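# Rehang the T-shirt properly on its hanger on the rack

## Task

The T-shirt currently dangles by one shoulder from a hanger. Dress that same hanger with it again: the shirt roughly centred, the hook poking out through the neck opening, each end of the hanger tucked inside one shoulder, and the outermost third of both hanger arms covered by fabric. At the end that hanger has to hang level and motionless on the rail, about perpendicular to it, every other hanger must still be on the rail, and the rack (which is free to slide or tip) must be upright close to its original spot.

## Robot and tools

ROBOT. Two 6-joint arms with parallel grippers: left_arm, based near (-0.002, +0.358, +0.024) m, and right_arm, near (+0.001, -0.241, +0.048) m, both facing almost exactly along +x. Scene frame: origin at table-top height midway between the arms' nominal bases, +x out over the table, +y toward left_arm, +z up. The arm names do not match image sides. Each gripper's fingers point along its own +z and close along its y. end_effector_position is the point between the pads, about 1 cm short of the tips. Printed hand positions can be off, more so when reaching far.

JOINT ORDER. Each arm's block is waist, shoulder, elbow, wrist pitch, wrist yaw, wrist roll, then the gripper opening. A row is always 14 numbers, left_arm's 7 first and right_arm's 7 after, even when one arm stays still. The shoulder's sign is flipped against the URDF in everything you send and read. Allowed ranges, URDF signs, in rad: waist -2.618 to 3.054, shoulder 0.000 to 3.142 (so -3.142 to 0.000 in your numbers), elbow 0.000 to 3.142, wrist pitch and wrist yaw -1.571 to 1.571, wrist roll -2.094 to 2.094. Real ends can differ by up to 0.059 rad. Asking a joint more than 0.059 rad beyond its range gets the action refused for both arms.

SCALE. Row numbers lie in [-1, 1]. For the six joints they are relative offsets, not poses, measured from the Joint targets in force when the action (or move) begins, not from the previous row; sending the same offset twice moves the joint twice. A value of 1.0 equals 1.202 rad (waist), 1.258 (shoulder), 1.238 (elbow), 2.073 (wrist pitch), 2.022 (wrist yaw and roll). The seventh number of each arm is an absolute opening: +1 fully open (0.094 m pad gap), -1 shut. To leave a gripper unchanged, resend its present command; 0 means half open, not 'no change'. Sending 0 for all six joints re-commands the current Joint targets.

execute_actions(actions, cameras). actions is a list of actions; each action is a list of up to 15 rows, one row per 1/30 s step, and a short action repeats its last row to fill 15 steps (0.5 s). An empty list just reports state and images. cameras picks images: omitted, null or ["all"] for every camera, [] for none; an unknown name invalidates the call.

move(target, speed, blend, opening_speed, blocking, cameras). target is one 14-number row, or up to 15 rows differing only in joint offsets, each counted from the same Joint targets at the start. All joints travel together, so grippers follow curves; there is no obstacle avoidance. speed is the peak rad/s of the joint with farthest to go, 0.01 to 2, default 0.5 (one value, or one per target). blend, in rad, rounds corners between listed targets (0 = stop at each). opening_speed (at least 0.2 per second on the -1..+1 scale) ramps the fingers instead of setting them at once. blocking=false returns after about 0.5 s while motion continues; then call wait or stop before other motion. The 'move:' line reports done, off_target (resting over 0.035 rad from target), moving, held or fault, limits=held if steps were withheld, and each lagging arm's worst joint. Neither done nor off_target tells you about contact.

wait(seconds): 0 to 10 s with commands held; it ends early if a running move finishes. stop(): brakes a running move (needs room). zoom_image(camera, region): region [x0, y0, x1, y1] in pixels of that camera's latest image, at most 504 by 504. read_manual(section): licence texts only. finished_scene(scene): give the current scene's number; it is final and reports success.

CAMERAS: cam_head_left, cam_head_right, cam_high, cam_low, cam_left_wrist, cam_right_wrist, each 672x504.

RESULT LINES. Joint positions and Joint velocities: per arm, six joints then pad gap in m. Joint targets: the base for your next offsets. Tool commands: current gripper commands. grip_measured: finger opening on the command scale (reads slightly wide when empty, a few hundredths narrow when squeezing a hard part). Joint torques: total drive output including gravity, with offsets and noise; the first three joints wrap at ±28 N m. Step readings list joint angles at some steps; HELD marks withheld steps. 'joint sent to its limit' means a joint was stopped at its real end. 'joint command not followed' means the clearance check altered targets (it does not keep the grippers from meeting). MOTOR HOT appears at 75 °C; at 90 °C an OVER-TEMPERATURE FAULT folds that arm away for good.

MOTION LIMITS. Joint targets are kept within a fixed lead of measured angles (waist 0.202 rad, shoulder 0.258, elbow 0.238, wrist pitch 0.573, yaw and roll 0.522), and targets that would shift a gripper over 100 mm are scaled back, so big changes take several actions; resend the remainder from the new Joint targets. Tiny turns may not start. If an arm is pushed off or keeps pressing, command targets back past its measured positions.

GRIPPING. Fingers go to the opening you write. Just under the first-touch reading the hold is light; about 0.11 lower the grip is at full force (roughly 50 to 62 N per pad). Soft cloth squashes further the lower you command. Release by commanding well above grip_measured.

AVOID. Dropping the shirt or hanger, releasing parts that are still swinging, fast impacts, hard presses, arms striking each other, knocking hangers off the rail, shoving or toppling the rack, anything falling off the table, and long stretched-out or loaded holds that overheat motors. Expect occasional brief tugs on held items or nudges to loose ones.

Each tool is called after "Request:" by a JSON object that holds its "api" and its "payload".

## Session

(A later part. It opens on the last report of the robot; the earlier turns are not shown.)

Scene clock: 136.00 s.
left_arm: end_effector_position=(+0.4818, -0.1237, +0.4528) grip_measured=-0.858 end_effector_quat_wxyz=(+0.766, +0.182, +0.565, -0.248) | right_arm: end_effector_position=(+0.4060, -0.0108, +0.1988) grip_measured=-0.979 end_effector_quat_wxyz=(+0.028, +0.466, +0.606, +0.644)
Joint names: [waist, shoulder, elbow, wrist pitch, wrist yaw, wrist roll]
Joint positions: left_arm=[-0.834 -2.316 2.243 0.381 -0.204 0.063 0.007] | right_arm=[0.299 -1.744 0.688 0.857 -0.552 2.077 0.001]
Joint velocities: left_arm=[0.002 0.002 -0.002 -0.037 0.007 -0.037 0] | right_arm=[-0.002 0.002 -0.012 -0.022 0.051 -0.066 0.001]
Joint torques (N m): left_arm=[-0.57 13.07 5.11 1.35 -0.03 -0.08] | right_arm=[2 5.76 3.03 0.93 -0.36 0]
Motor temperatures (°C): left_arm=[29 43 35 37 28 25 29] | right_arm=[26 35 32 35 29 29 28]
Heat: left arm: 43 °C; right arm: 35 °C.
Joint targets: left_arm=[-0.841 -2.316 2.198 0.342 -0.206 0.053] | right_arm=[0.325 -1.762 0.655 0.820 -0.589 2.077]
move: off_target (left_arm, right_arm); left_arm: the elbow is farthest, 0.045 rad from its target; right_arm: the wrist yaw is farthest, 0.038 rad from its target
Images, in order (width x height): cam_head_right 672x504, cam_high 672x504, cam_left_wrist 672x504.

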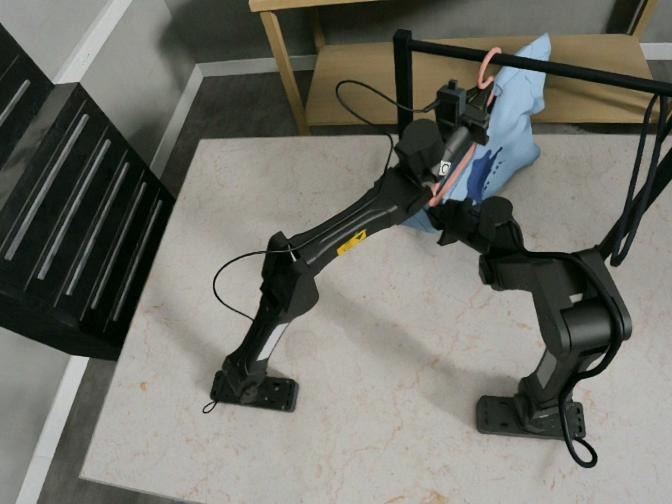

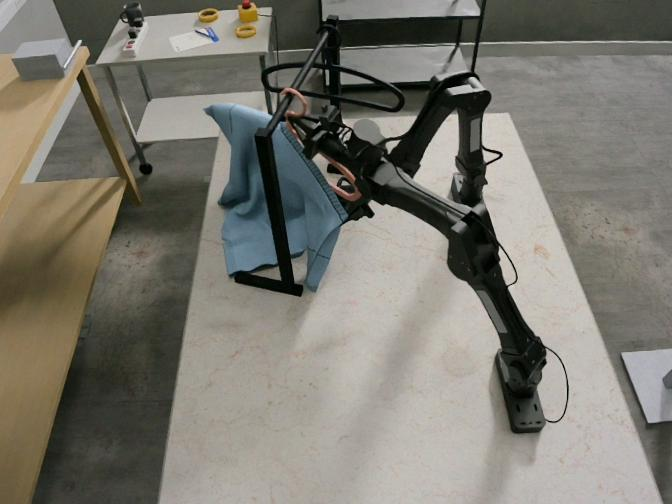

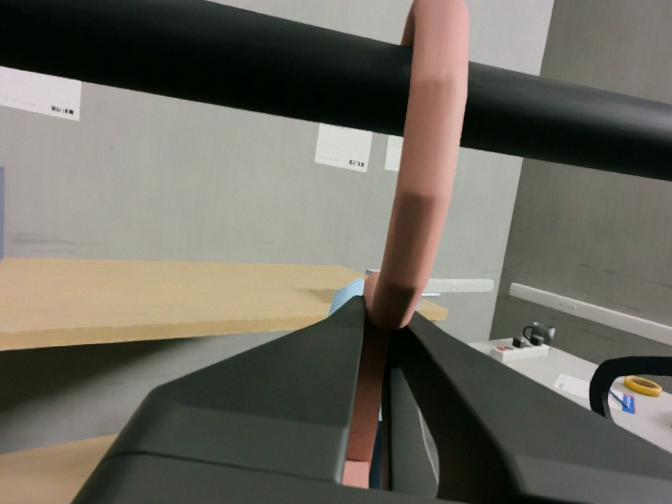

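Request:
{"api": "move", "payload": {"target": [0,0,0,0,0,0,-0.95,0.162,0.073,-0.068,0.0656,0.055,0,-1], "speed": 0.2, "cameras": ["cam_high","cam_head_right","cam_head_left","cam_right_wrist"]}}

Request:
{"api": "zoom_image", "payload": {"camera": "cam_high", "region": [190, 80, 390, 280]}}

Request:
{"api": "zoom_image", "payload": {"camera": "cam_head_right", "region": [400, 20, 560, 240]}}

Scene clock: 138.23 s.
left_arm: end_effector_position=(+0.4819, -0.1235, +0.4528) grip_measured=-0.858 end_effector_quat_wxyz=(+0.766, +0.181, +0.565, -0.247) | right_arm: end_effector_position=(+0.3656, +0.0352, +0.2228) grip_measured=-0.979 end_effector_quat_wxyz=(+0.046, +0.417, +0.603, +0.679)
Joint names: [waist, shoulder, elbow, wrist pitch, wrist yaw, wrist roll]
Joint positions: left_arm=[-0.834 -2.316 2.243 0.381 -0.206 0.063 0.007] | right_arm=[0.478 -1.682 0.605 0.995 -0.406 2.077 0.001]
Joint velocities: left_arm=[0.002 0.007 -0.007 0.051 -0.022 0.066 0] | right_arm=[0.012 -0.017 0.012 -0.007 0.022 0.037 0]
Joint torques (N m): left_arm=[-0.68 13.07 5.12 1.36 0 -0.1] | right_arm=[3.23 7.65 2.88 0.94 -0.73 0.01]
Motor temperatures (°C): left_arm=[29 42 35 37 28 25 29] | right_arm=[26 35 32 35 29 29 28]
Heat: left arm: 42 °C; right arm: 35 °C.
Joint targets: left_arm=[-0.841 -2.316 2.198 0.342 -0.206 0.053] | right_arm=[0.520 -1.671 0.571 0.956 -0.478 2.077]
move: off_target (left_arm, right_arm); left_arm: the elbow is farthest, 0.045 rad from its target; right_arm: the wrist yaw is farthest, 0.072 rad from its target
Images, in order (width x height): cam_head_left 672x504, cam_head_right 672x504, cam_high 672x504, cam_right_wrist 672x504.

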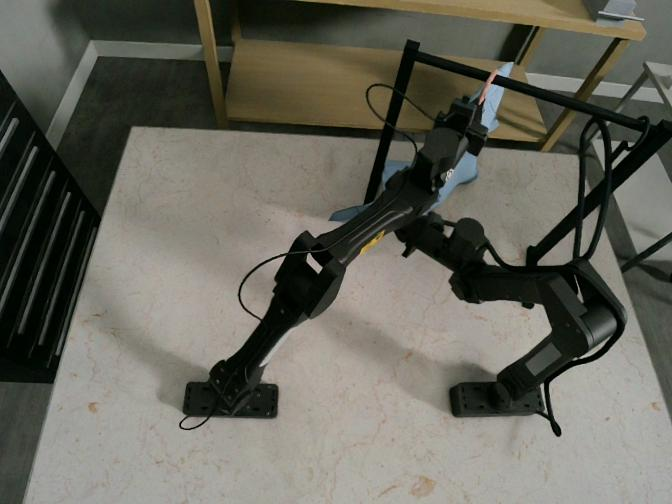

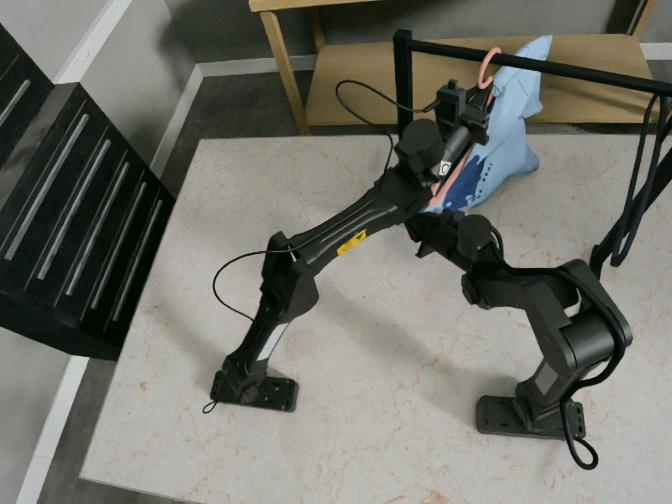

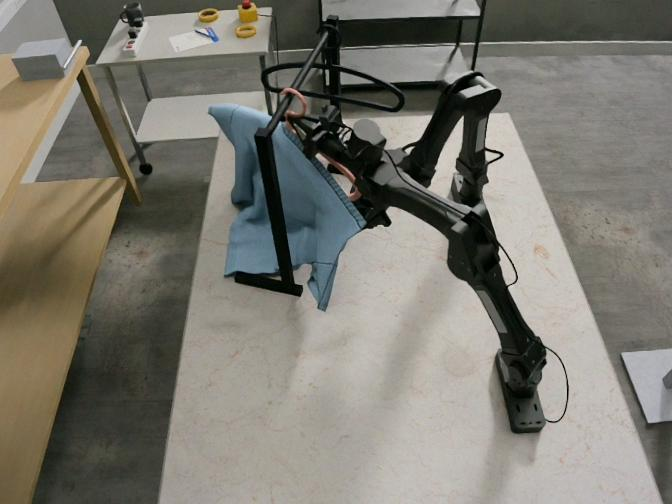

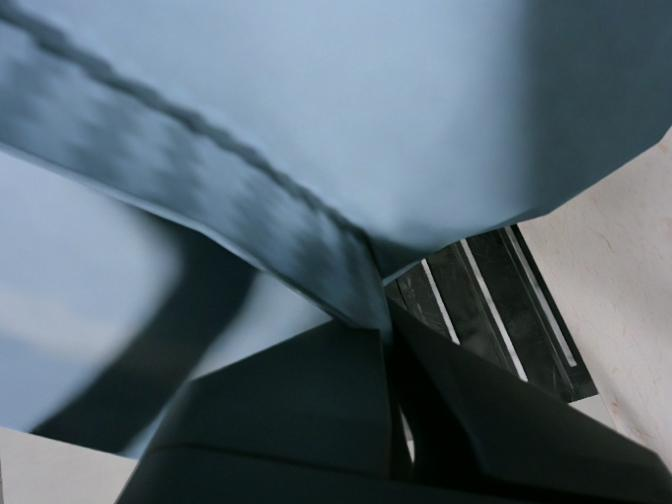

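Scaled by 2.520 from the camera's 672x504 image, which has a finer 960x720 frame.

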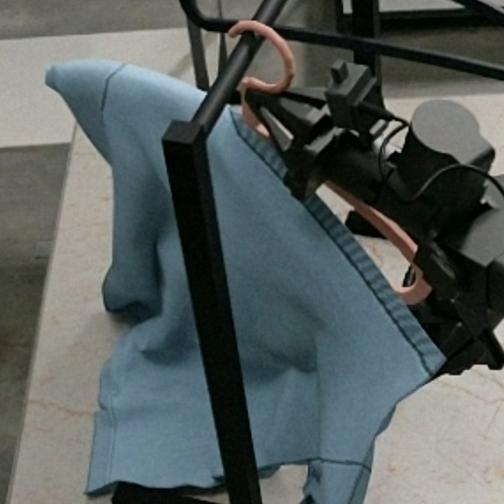

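Scaled by 2.291 from the camera's 672x504 image, which has a finer 960x720 frame.

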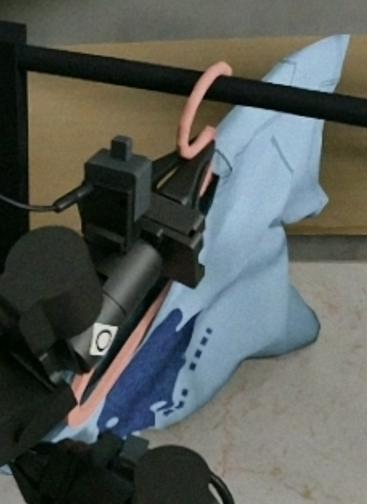

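Request:
{"api": "move", "payload": {"target": [0,0,0,0,0,0,-0.95,0.03,-0.02,-0.005,0.2,0.009,0,-1], "speed": 0.2, "cameras": ["cam_high","cam_head_right","cam_head_left","cam_right_wrist"]}}

Request:
{"api": "zoom_image", "payload": {"camera": "cam_high", "region": [190, 80, 390, 280]}}

Request:
{"api": "zoom_image", "payload": {"camera": "cam_head_right", "region": [400, 20, 560, 240]}}

Scene clock: 141.40 s.
left_arm: end_effector_position=(+0.4819, -0.1235, +0.4528) grip_measured=-0.858 end_effector_quat_wxyz=(+0.766, +0.181, +0.565, -0.247) | right_arm: end_effector_position=(+0.3502, +0.0426, +0.2830) grip_measured=-0.979 end_effector_quat_wxyz=(+0.083, +0.328, +0.549, +0.765)
Joint names: [waist, shoulder, elbow, wrist pitch, wrist yaw, wrist roll]
Joint positions: left_arm=[-0.834 -2.316 2.243 0.381 -0.206 0.063 0.007] | right_arm=[0.515 -1.687 0.579 1.308 -0.389 2.077 0.001]
Joint velocities: left_arm=[-0.007 0.002 -0.002 0.007 -0.051 -0.066 -0.001] | right_arm=[-0.017 -0.002 -0.002 -0.007 -0.066 -0.037 -0.001]
Joint torques (N m): left_arm=[-0.59 13.15 5.08 1.32 -0.02 -0.05] | right_arm=[3.12 5.72 4.03 1.78 -0.64 0.01]
Motor temperatures (°C): left_arm=[29 42 35 37 28 25 29] | right_arm=[26 35 31 36 29 29 28]
Heat: left arm: 42 °C; right arm: 36 °C.
Joint targets: left_arm=[-0.841 -2.316 2.198 0.342 -0.206 0.053] | right_arm=[0.556 -1.696 0.564 1.370 -0.460 2.077]
move: off_target (left_arm, right_arm); left_arm: the elbow is farthest, 0.045 rad from its target; right_arm: the wrist yaw is farthest, 0.071 rad from its target
Images, in order (width x height): cam_head_left 672x504, cam_head_right 672x504, cam_high 672x504, cam_right_wrist 672x504.

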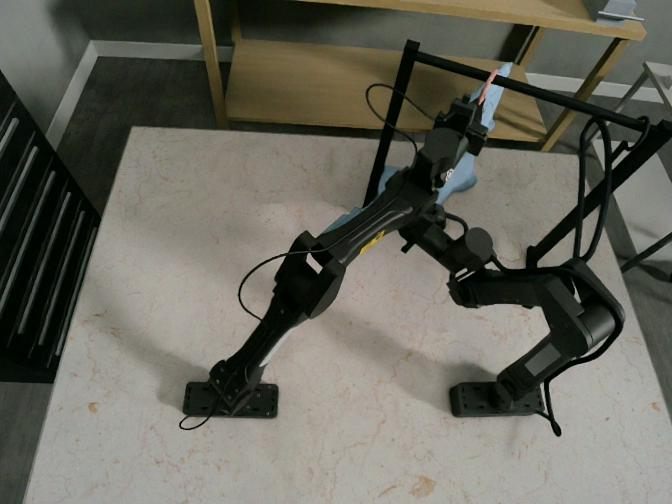

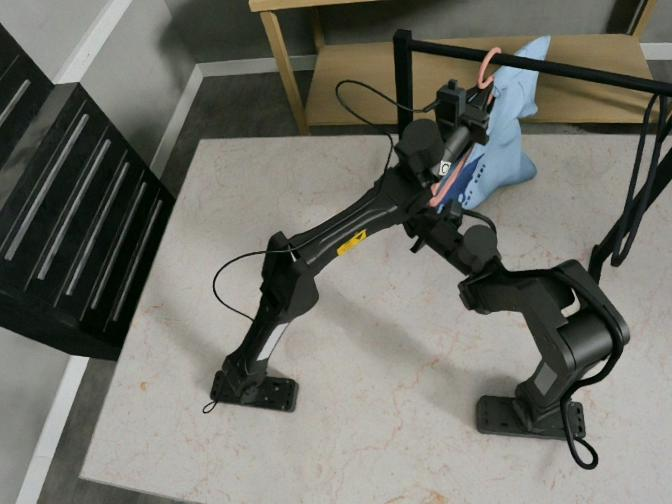

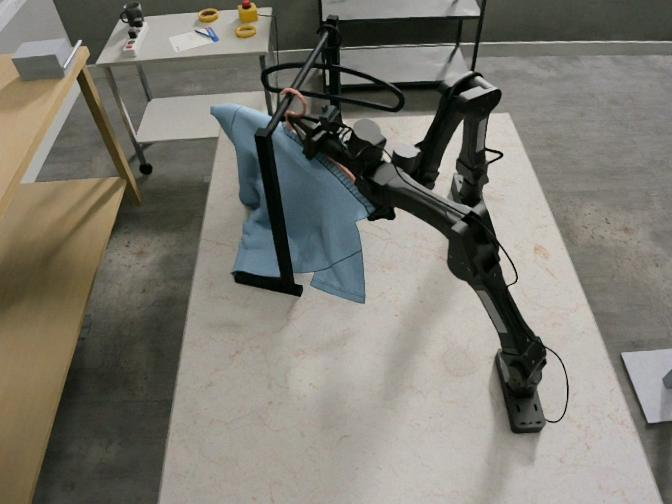

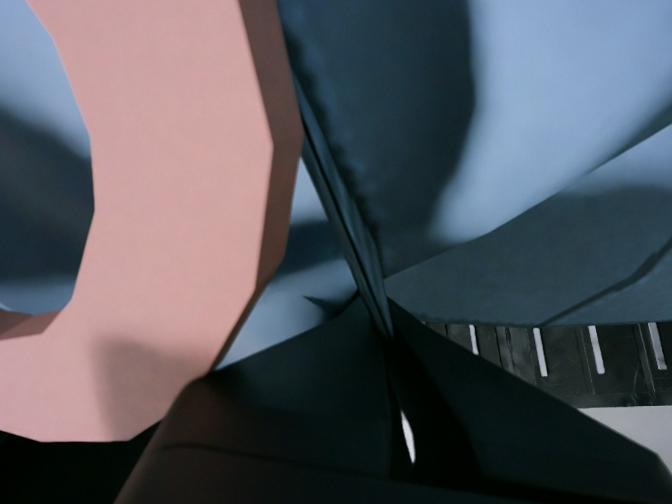

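Scaled by 2.520 from the camera's 672x504 image, which has a finer 960x720 frame.

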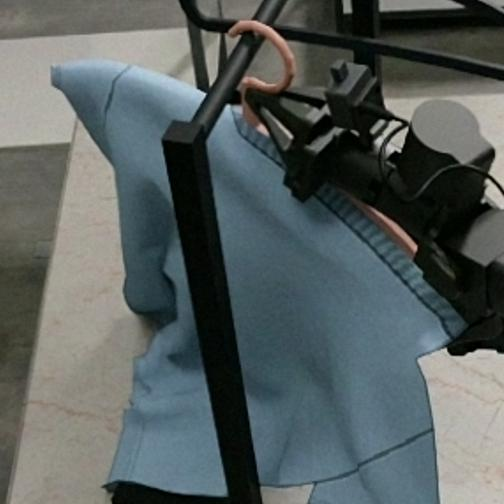

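Scaled by 2.291 from the camera's 672x504 image, which has a finer 960x720 frame.

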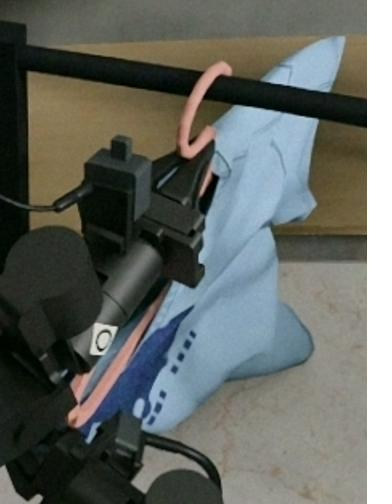

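Request:
{"api": "wait", "payload": {"seconds": 0.1}}

Scene clock: 142.70 s.
left_arm: end_effector_position=(+0.4819, -0.1235, +0.4528) grip_measured=-0.858 end_effector_quat_wxyz=(+0.766, +0.181, +0.565, -0.247) | right_arm: end_effector_position=(+0.3502, +0.0426, +0.2830) grip_measured=-0.979 end_effector_quat_wxyz=(+0.083, +0.328, +0.549, +0.765)
Joint names: [waist, shoulder, elbow, wrist pitch, wrist yaw, wrist roll]
Joint positions: left_arm=[-0.834 -2.316 2.243 0.381 -0.206 0.063 0.007] | right_arm=[0.515 -1.687 0.579 1.308 -0.389 2.077 0.001]
Joint velocities: left_arm=[-0.007 0.007 0.007 -0.022 0.007 0.007 0] | right_arm=[0.002 0.042 0.007 -0.139 -0.007 0.022 -0.001]
Joint torques (N m): left_arm=[-0.57 12.98 5.07 1.38 -0.04 -0.06] | right_arm=[3.11 5.78 4.04 1.76 -0.63 0]
Motor temperatures (°C): left_arm=[29 42 35 37 28 25 29] | right_arm=[26 34 31 36 29 29 28]
Heat: left arm: 42 °C; right arm: 36 °C.
Joint targets: left_arm=[-0.841 -2.316 2.198 0.342 -0.206 0.053] | right_arm=[0.556 -1.696 0.564 1.370 -0.460 2.077]
Tool commands: left_gripper/opening=-0.95 right_gripper/opening=-1.0
wait: 0.10 s; at rest from the start

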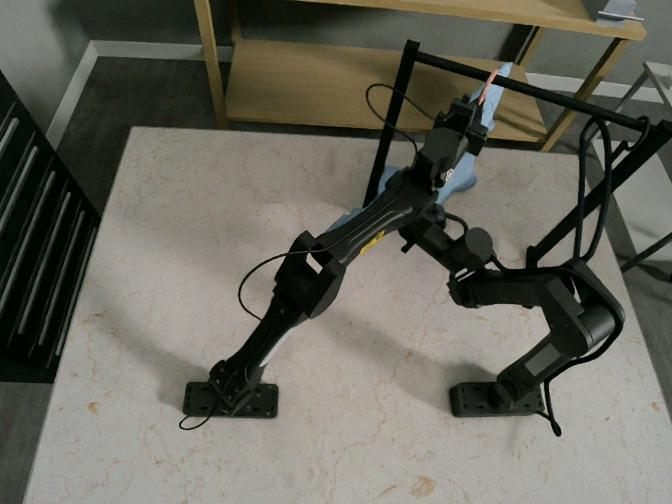

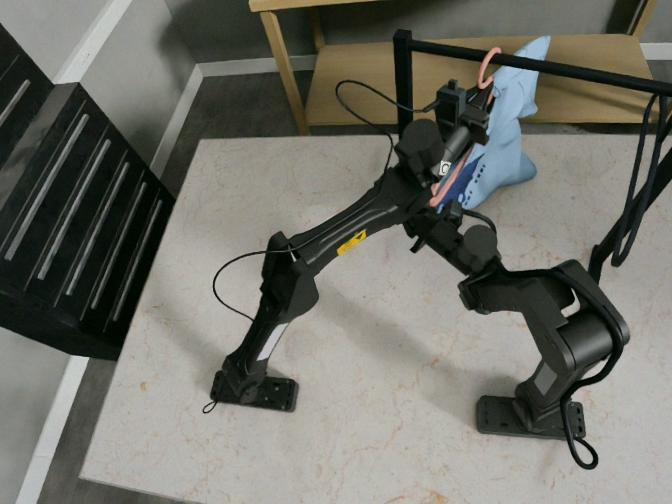

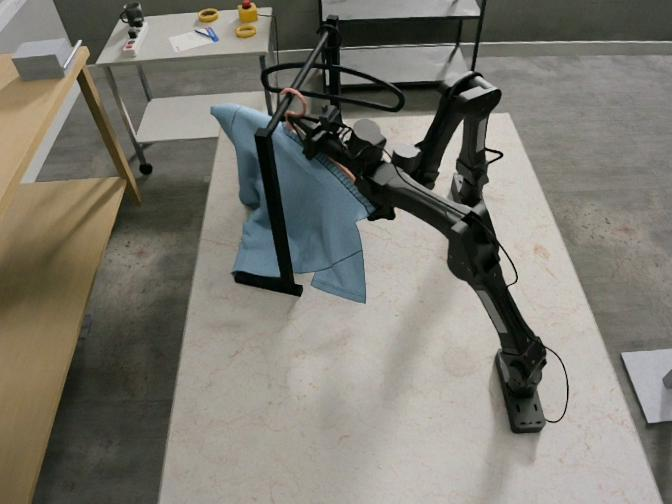

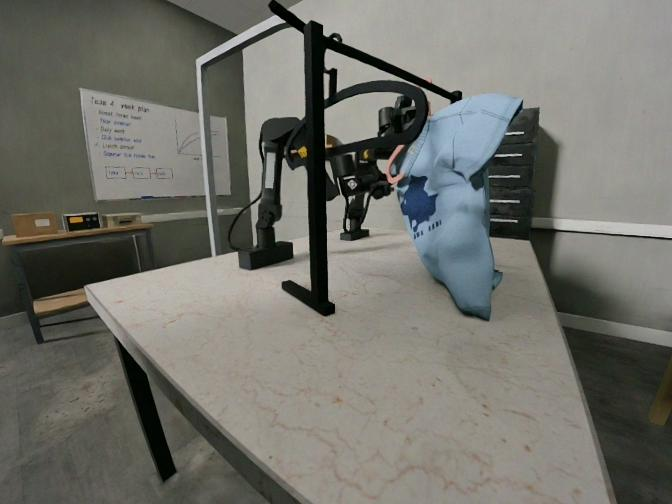

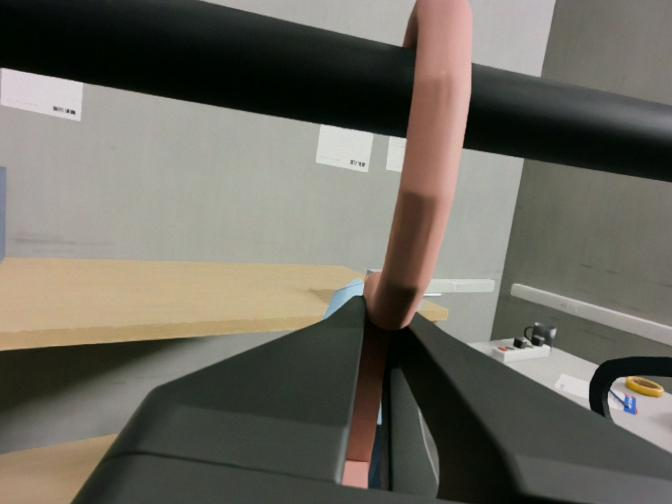

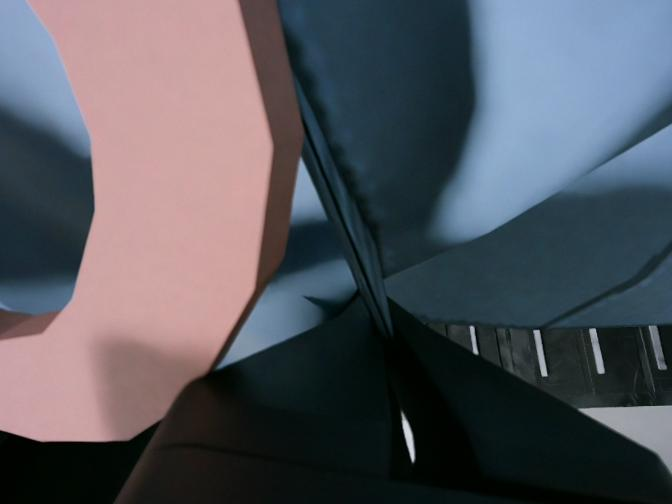

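Request:
{"api": "zoom_image", "payload": {"camera": "cam_head_right", "region": [380, 60, 560, 260]}}

Request:
{"api": "zoom_image", "payload": {"camera": "cam_high", "region": [230, 70, 450, 250]}}

Request:
{"api": "zoom_image", "payload": {"camera": "cam_low", "region": [280, 60, 530, 260]}}

Scaled by 2.520 from the camera's 672x504 image, which has a finer 960x720 frame.

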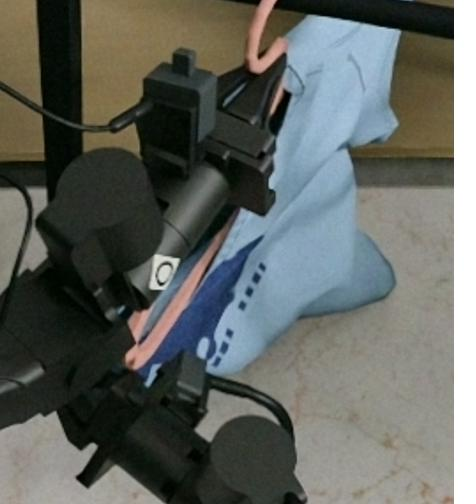

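Scaled by 2.291 from the camera's 672x504 image, which has a finer 960x720 frame.

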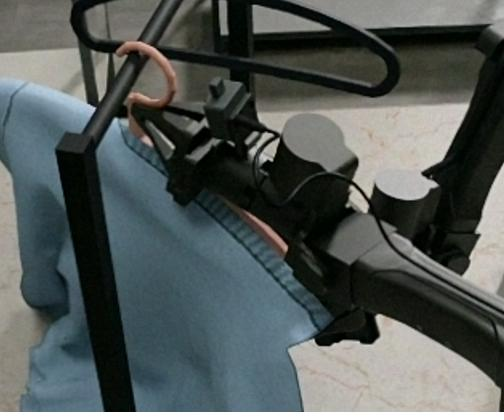

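Scaled by 2.016 from the camera's 672x504 image, which has a finer 960x720 frame.

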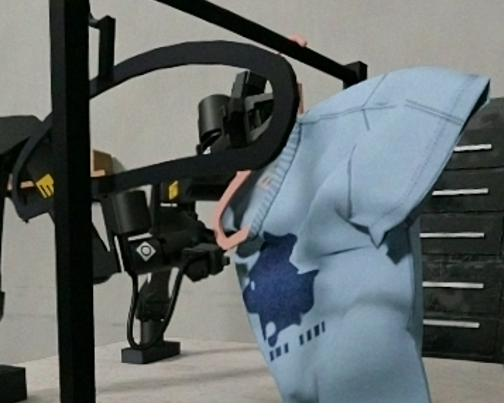

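Request:
{"api": "move", "payload": {"target": [0,0,0,0,0,0,-0.83,0,0,0,0,0,0,-1], "opening_speed": 0.2, "cameras": ["cam_left_wrist"]}}

Request:
{"api": "move", "payload": {"target": [[0.069,0.010,0.032,-0.059,0.155,-0.014,-0.83,0,0,0,0,0,0,-1],[0.129,-0.048,0.179,-0.131,0.297,-0.026,-0.83,0,0,0,0,0,0,-1]], "speed": 0.12, "blend": 0.05}}

Scene clock: 145.80 s.
left_arm: end_effector_position=(+0.4819, -0.1235, +0.4528) grip_measured=-0.828 end_effector_quat_wxyz=(+0.767, +0.183, +0.565, -0.245) | right_arm: end_effector_position=(+0.3500, +0.0427, +0.2832) grip_measured=-0.979 end_effector_quat_wxyz=(+0.083, +0.327, +0.549, +0.765)
Joint names: [waist, shoulder, elbow, wrist pitch, wrist yaw, wrist roll]
Joint positions: left_arm=[-0.834 -2.316 2.243 0.381 -0.206 0.068 0.008] | right_arm=[0.516 -1.688 0.579 1.309 -0.389 2.077 0.001]
Joint velocities: left_arm=[-0.002 -0.012 -0.002 -0.037 0.022 -0.066 -0.001] | right_arm=[-0.007 0.007 0.012 0.081 -0.022 0.007 -0.001]
Joint torques (N m): left_arm=[-0.9 13.18 5.07 1.37 0 -0.11] | right_arm=[3.11 5.78 4.04 1.75 -0.63 0.01]
Motor temperatures (°C): left_arm=[29 42 35 37 28 25 29] | right_arm=[26 34 31 36 29 29 29]
Heat: left arm: 42 °C; right arm: 36 °C.
Joint targets: left_arm=[-0.841 -2.316 2.198 0.342 -0.206 0.053] | right_arm=[0.556 -1.696 0.564 1.370 -0.460 2.077]
move: off_target (left_arm, right_arm); left_arm: the elbow is farthest, 0.045 rad from its target; right_arm: the wrist yaw is farthest, 0.071 rad from its target
Images, in order (width x height): cam_left_wrist 672x504.

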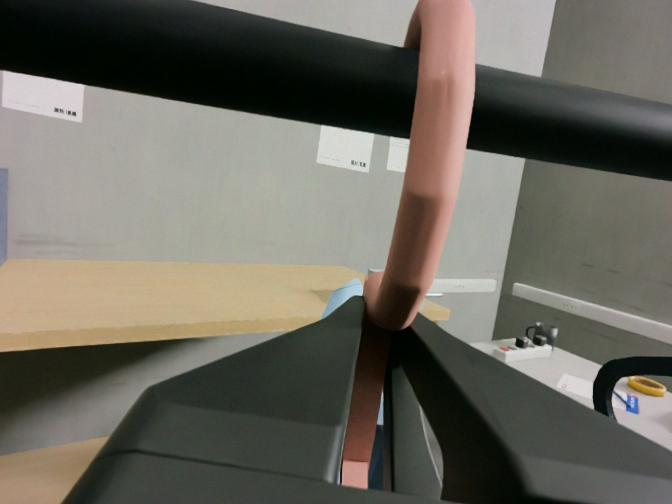

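Scene clock: 151.20 s.
left_arm: end_effector_position=(+0.4783, -0.1213, +0.4533) grip_measured=-0.824 end_effector_quat_wxyz=(+0.669, +0.338, +0.549, -0.369) | right_arm: end_effector_position=(+0.3463, +0.0446, +0.2921) grip_measured=-0.979 end_effector_quat_wxyz=(+0.087, +0.314, +0.540, +0.776)
Joint names: [waist, shoulder, elbow, wrist pitch, wrist yaw, wrist roll]
Joint positions: left_arm=[-0.691 -2.327 2.391 0.117 0.356 -0.017 0.008] | right_arm=[0.526 -1.688 0.579 1.348 -0.383 2.077 0.001]
Joint velocities: left_arm=[-0.002 0.007 -0.007 -0.022 -0.066 -0.051 0] | right_arm=[-0.007 -0.017 0.012 -0.007 -0.022 -0.007 -0.001]
Joint torques (N m): left_arm=[0.42 9.22 11.45 1.39 0.33 0.22] | right_arm=[2.28 5.75 4 1.37 -0.68 0]
Motor temperatures (°C): left_arm=[29 42 35 37 28 25 29] | right_arm=[26 34 31 37 29 29 29]
Heat: left arm: 42 °C; right arm: 37 °C.
Joint targets: left_arm=[-0.686 -2.377 2.420 0.071 0.394 0.001] | right_arm=[0.556 -1.696 0.564 1.370 -0.460 2.077]
move: off_target (left_arm, right_arm); left_arm: the shoulder is farthest, 0.049 rad from its target; right_arm: the wrist yaw is farthest, 0.077 rad from its target

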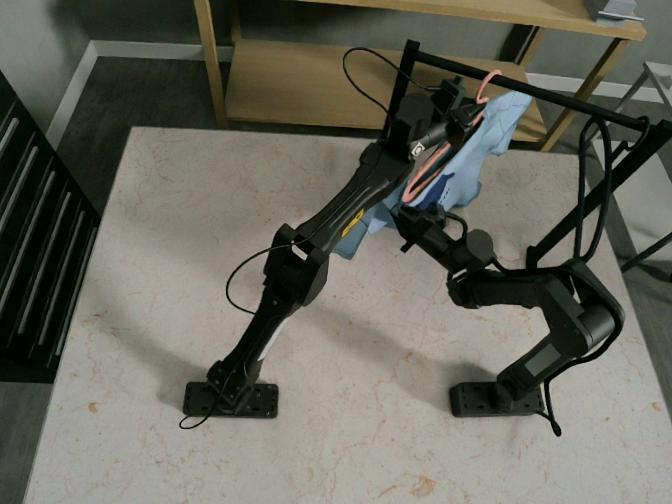

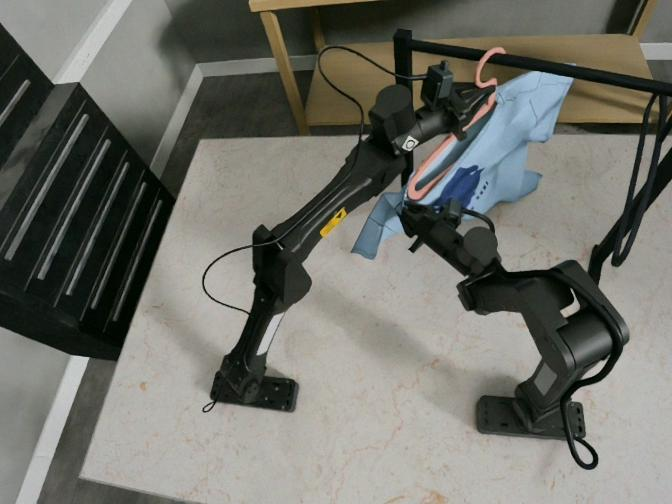

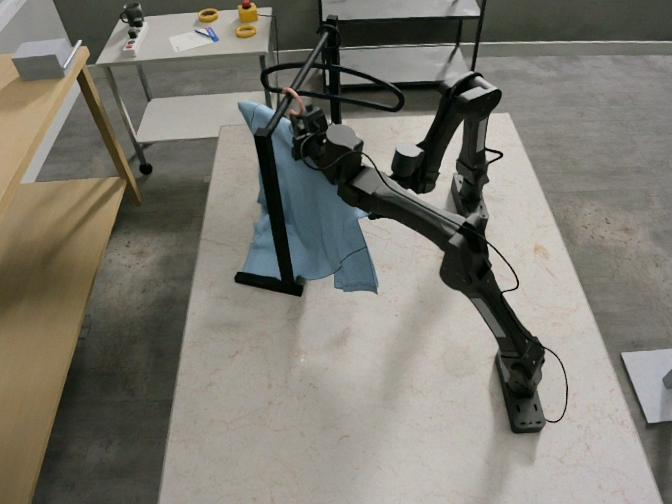

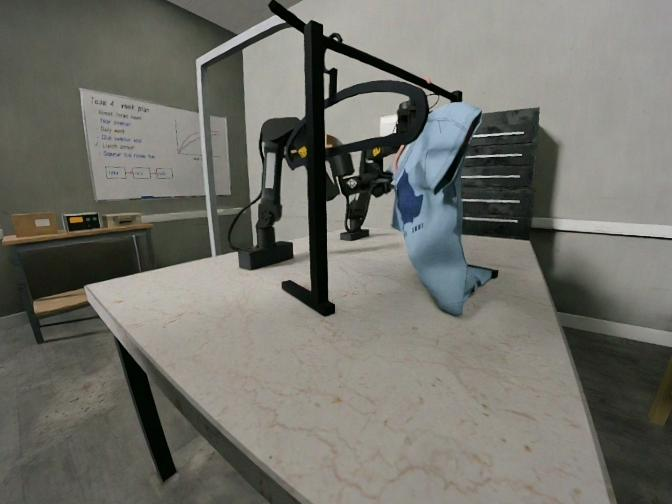

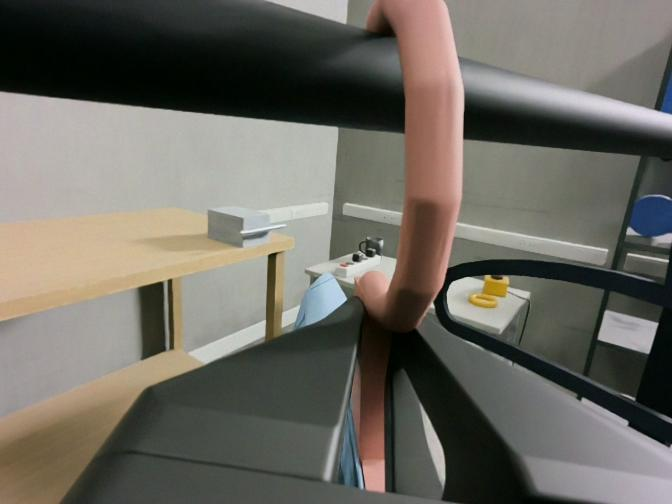

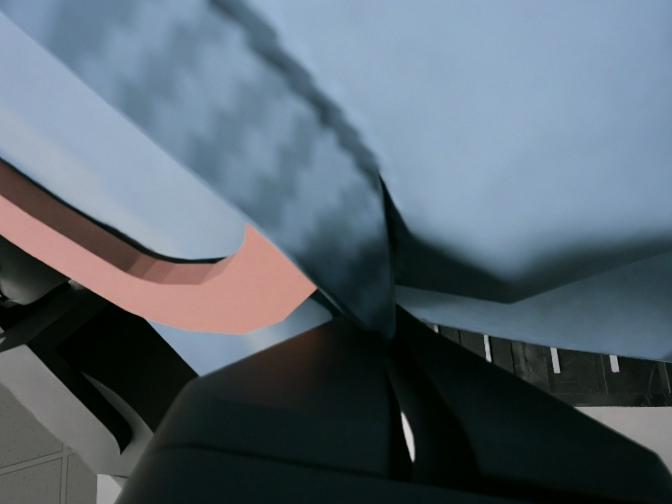

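Request:
{"api": "zoom_image", "payload": {"camera": "cam_head_right", "region": [360, 30, 580, 260]}}

Request:
{"api": "zoom_image", "payload": {"camera": "cam_head_left", "region": [340, 50, 560, 280]}}

Request:
{"api": "zoom_image", "payload": {"camera": "cam_low", "region": [280, 60, 530, 260]}}

Scaled by 2.191 from the camera's 672x504 image, which has a finer 960x720 frame.

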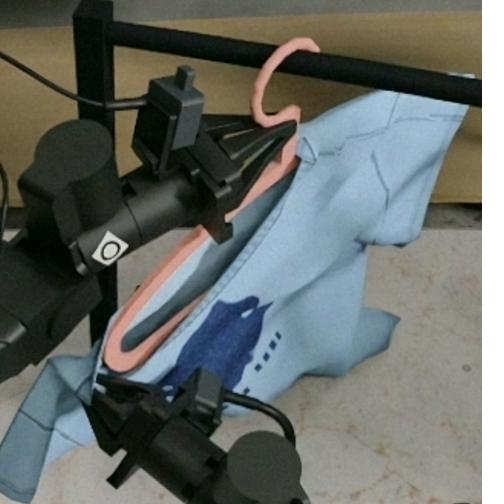

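Scaled by 2.191 from the camera's 672x504 image, which has a finer 960x720 frame.

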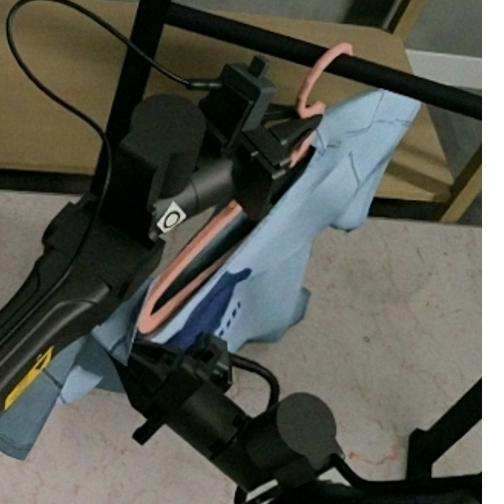

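Scaled by 2.016 from the camera's 672x504 image, which has a finer 960x720 frame.

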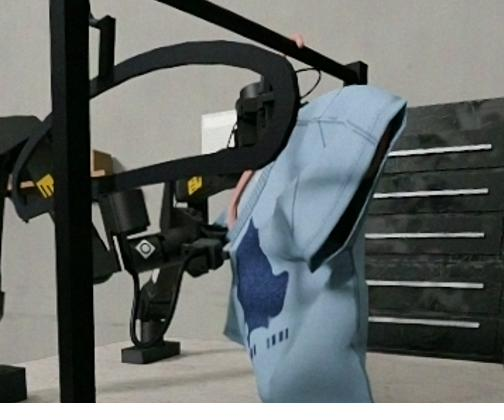

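Request:
{"api": "move", "payload": {"target": [0,0,0,0,0,0,-0.95,0.128,0.132,-0.1,-0.019,0.059,0,-1], "speed": 0.08, "opening_speed": 0.2}}

Request:
{"api": "zoom_image", "payload": {"camera": "cam_head_right", "region": [360, 30, 580, 260]}}

Scene clock: 155.17 s.
left_arm: end_effector_position=(+0.4772, -0.1221, +0.4525) grip_measured=-0.843 end_effector_quat_wxyz=(+0.663, +0.336, +0.553, -0.377) | right_arm: end_effector_position=(+0.2997, +0.0552, +0.3032) grip_measured=-0.979 end_effector_quat_wxyz=(+0.079, +0.317, +0.525, +0.786)
Joint names: [waist, shoulder, elbow, wrist pitch, wrist yaw, wrist roll]
Joint positions: left_arm=[-0.691 -2.327 2.393 0.111 0.363 -0.035 0.007] | right_arm=[0.662 -1.557 0.467 1.349 -0.245 2.077 0.001]
Joint velocities: left_arm=[-0.017 0.012 -0.002 0.022 -0.022 0.037 -0.001] | right_arm=[-0.012 0.002 -0.002 0.037 -0.051 0.007 0]
Joint torques (N m): left_arm=[0.49 9.51 11.22 1.46 0.21 0.34] | right_arm=[3.69 7.79 3.32 1.03 -0.91 0]
Motor temperatures (°C): left_arm=[29 41 36 37 28 25 29] | right_arm=[26 34 31 37 29 29 29]
Heat: left arm: 41 °C; right arm: 37 °C.
Joint targets: left_arm=[-0.686 -2.377 2.420 0.071 0.394 0.001] | right_arm=[0.710 -1.530 0.441 1.331 -0.341 2.077]
move: off_target (left_arm, right_arm); left_arm: the shoulder is farthest, 0.050 rad from its target; right_arm: the wrist yaw is farthest, 0.096 rad from its target

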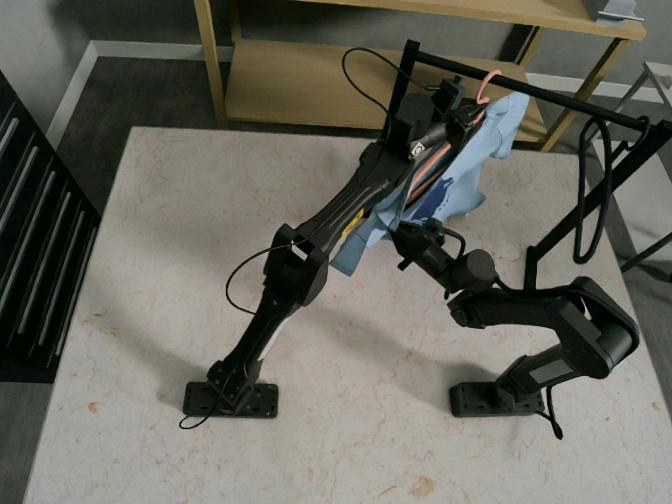

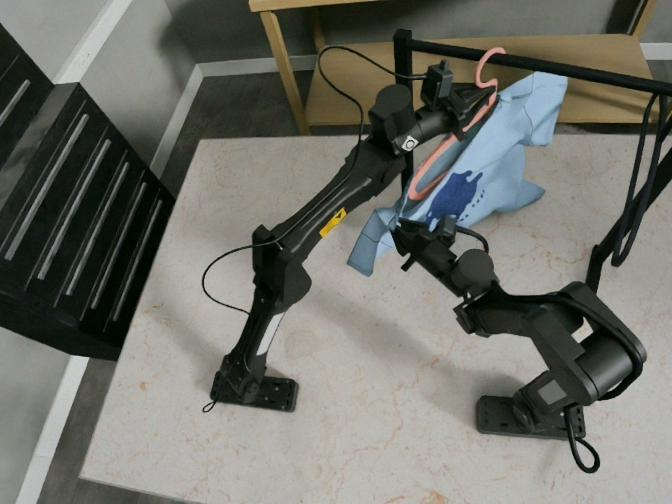

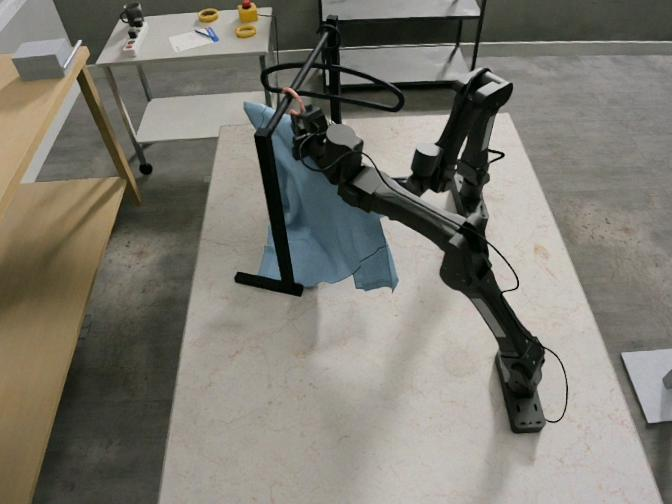

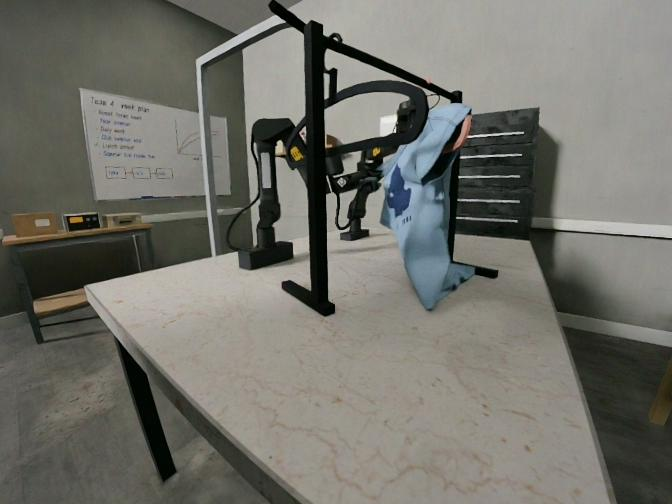

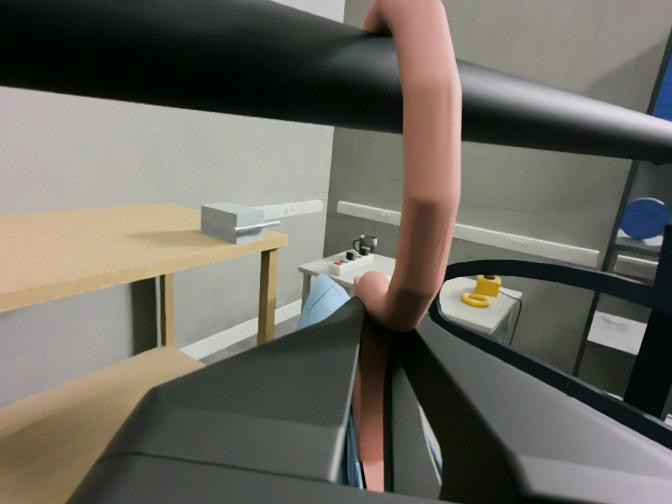

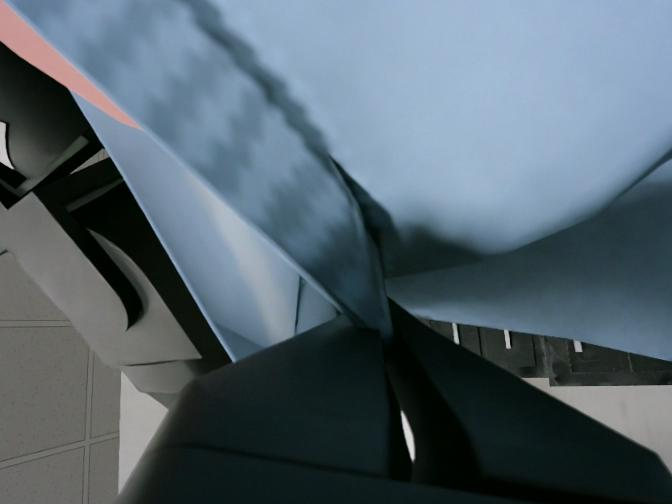

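Scaled by 2.191 from the camera's 672x504 image, which has a finer 960x720 frame.

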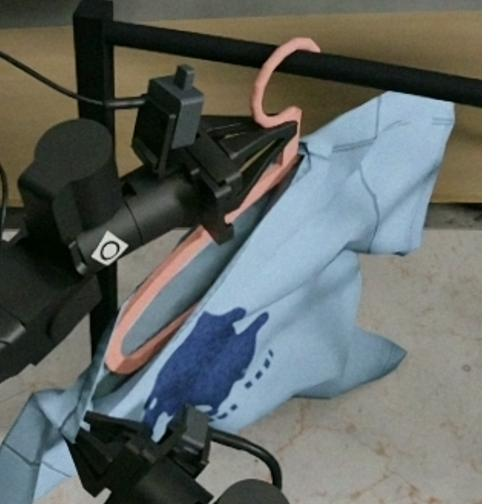

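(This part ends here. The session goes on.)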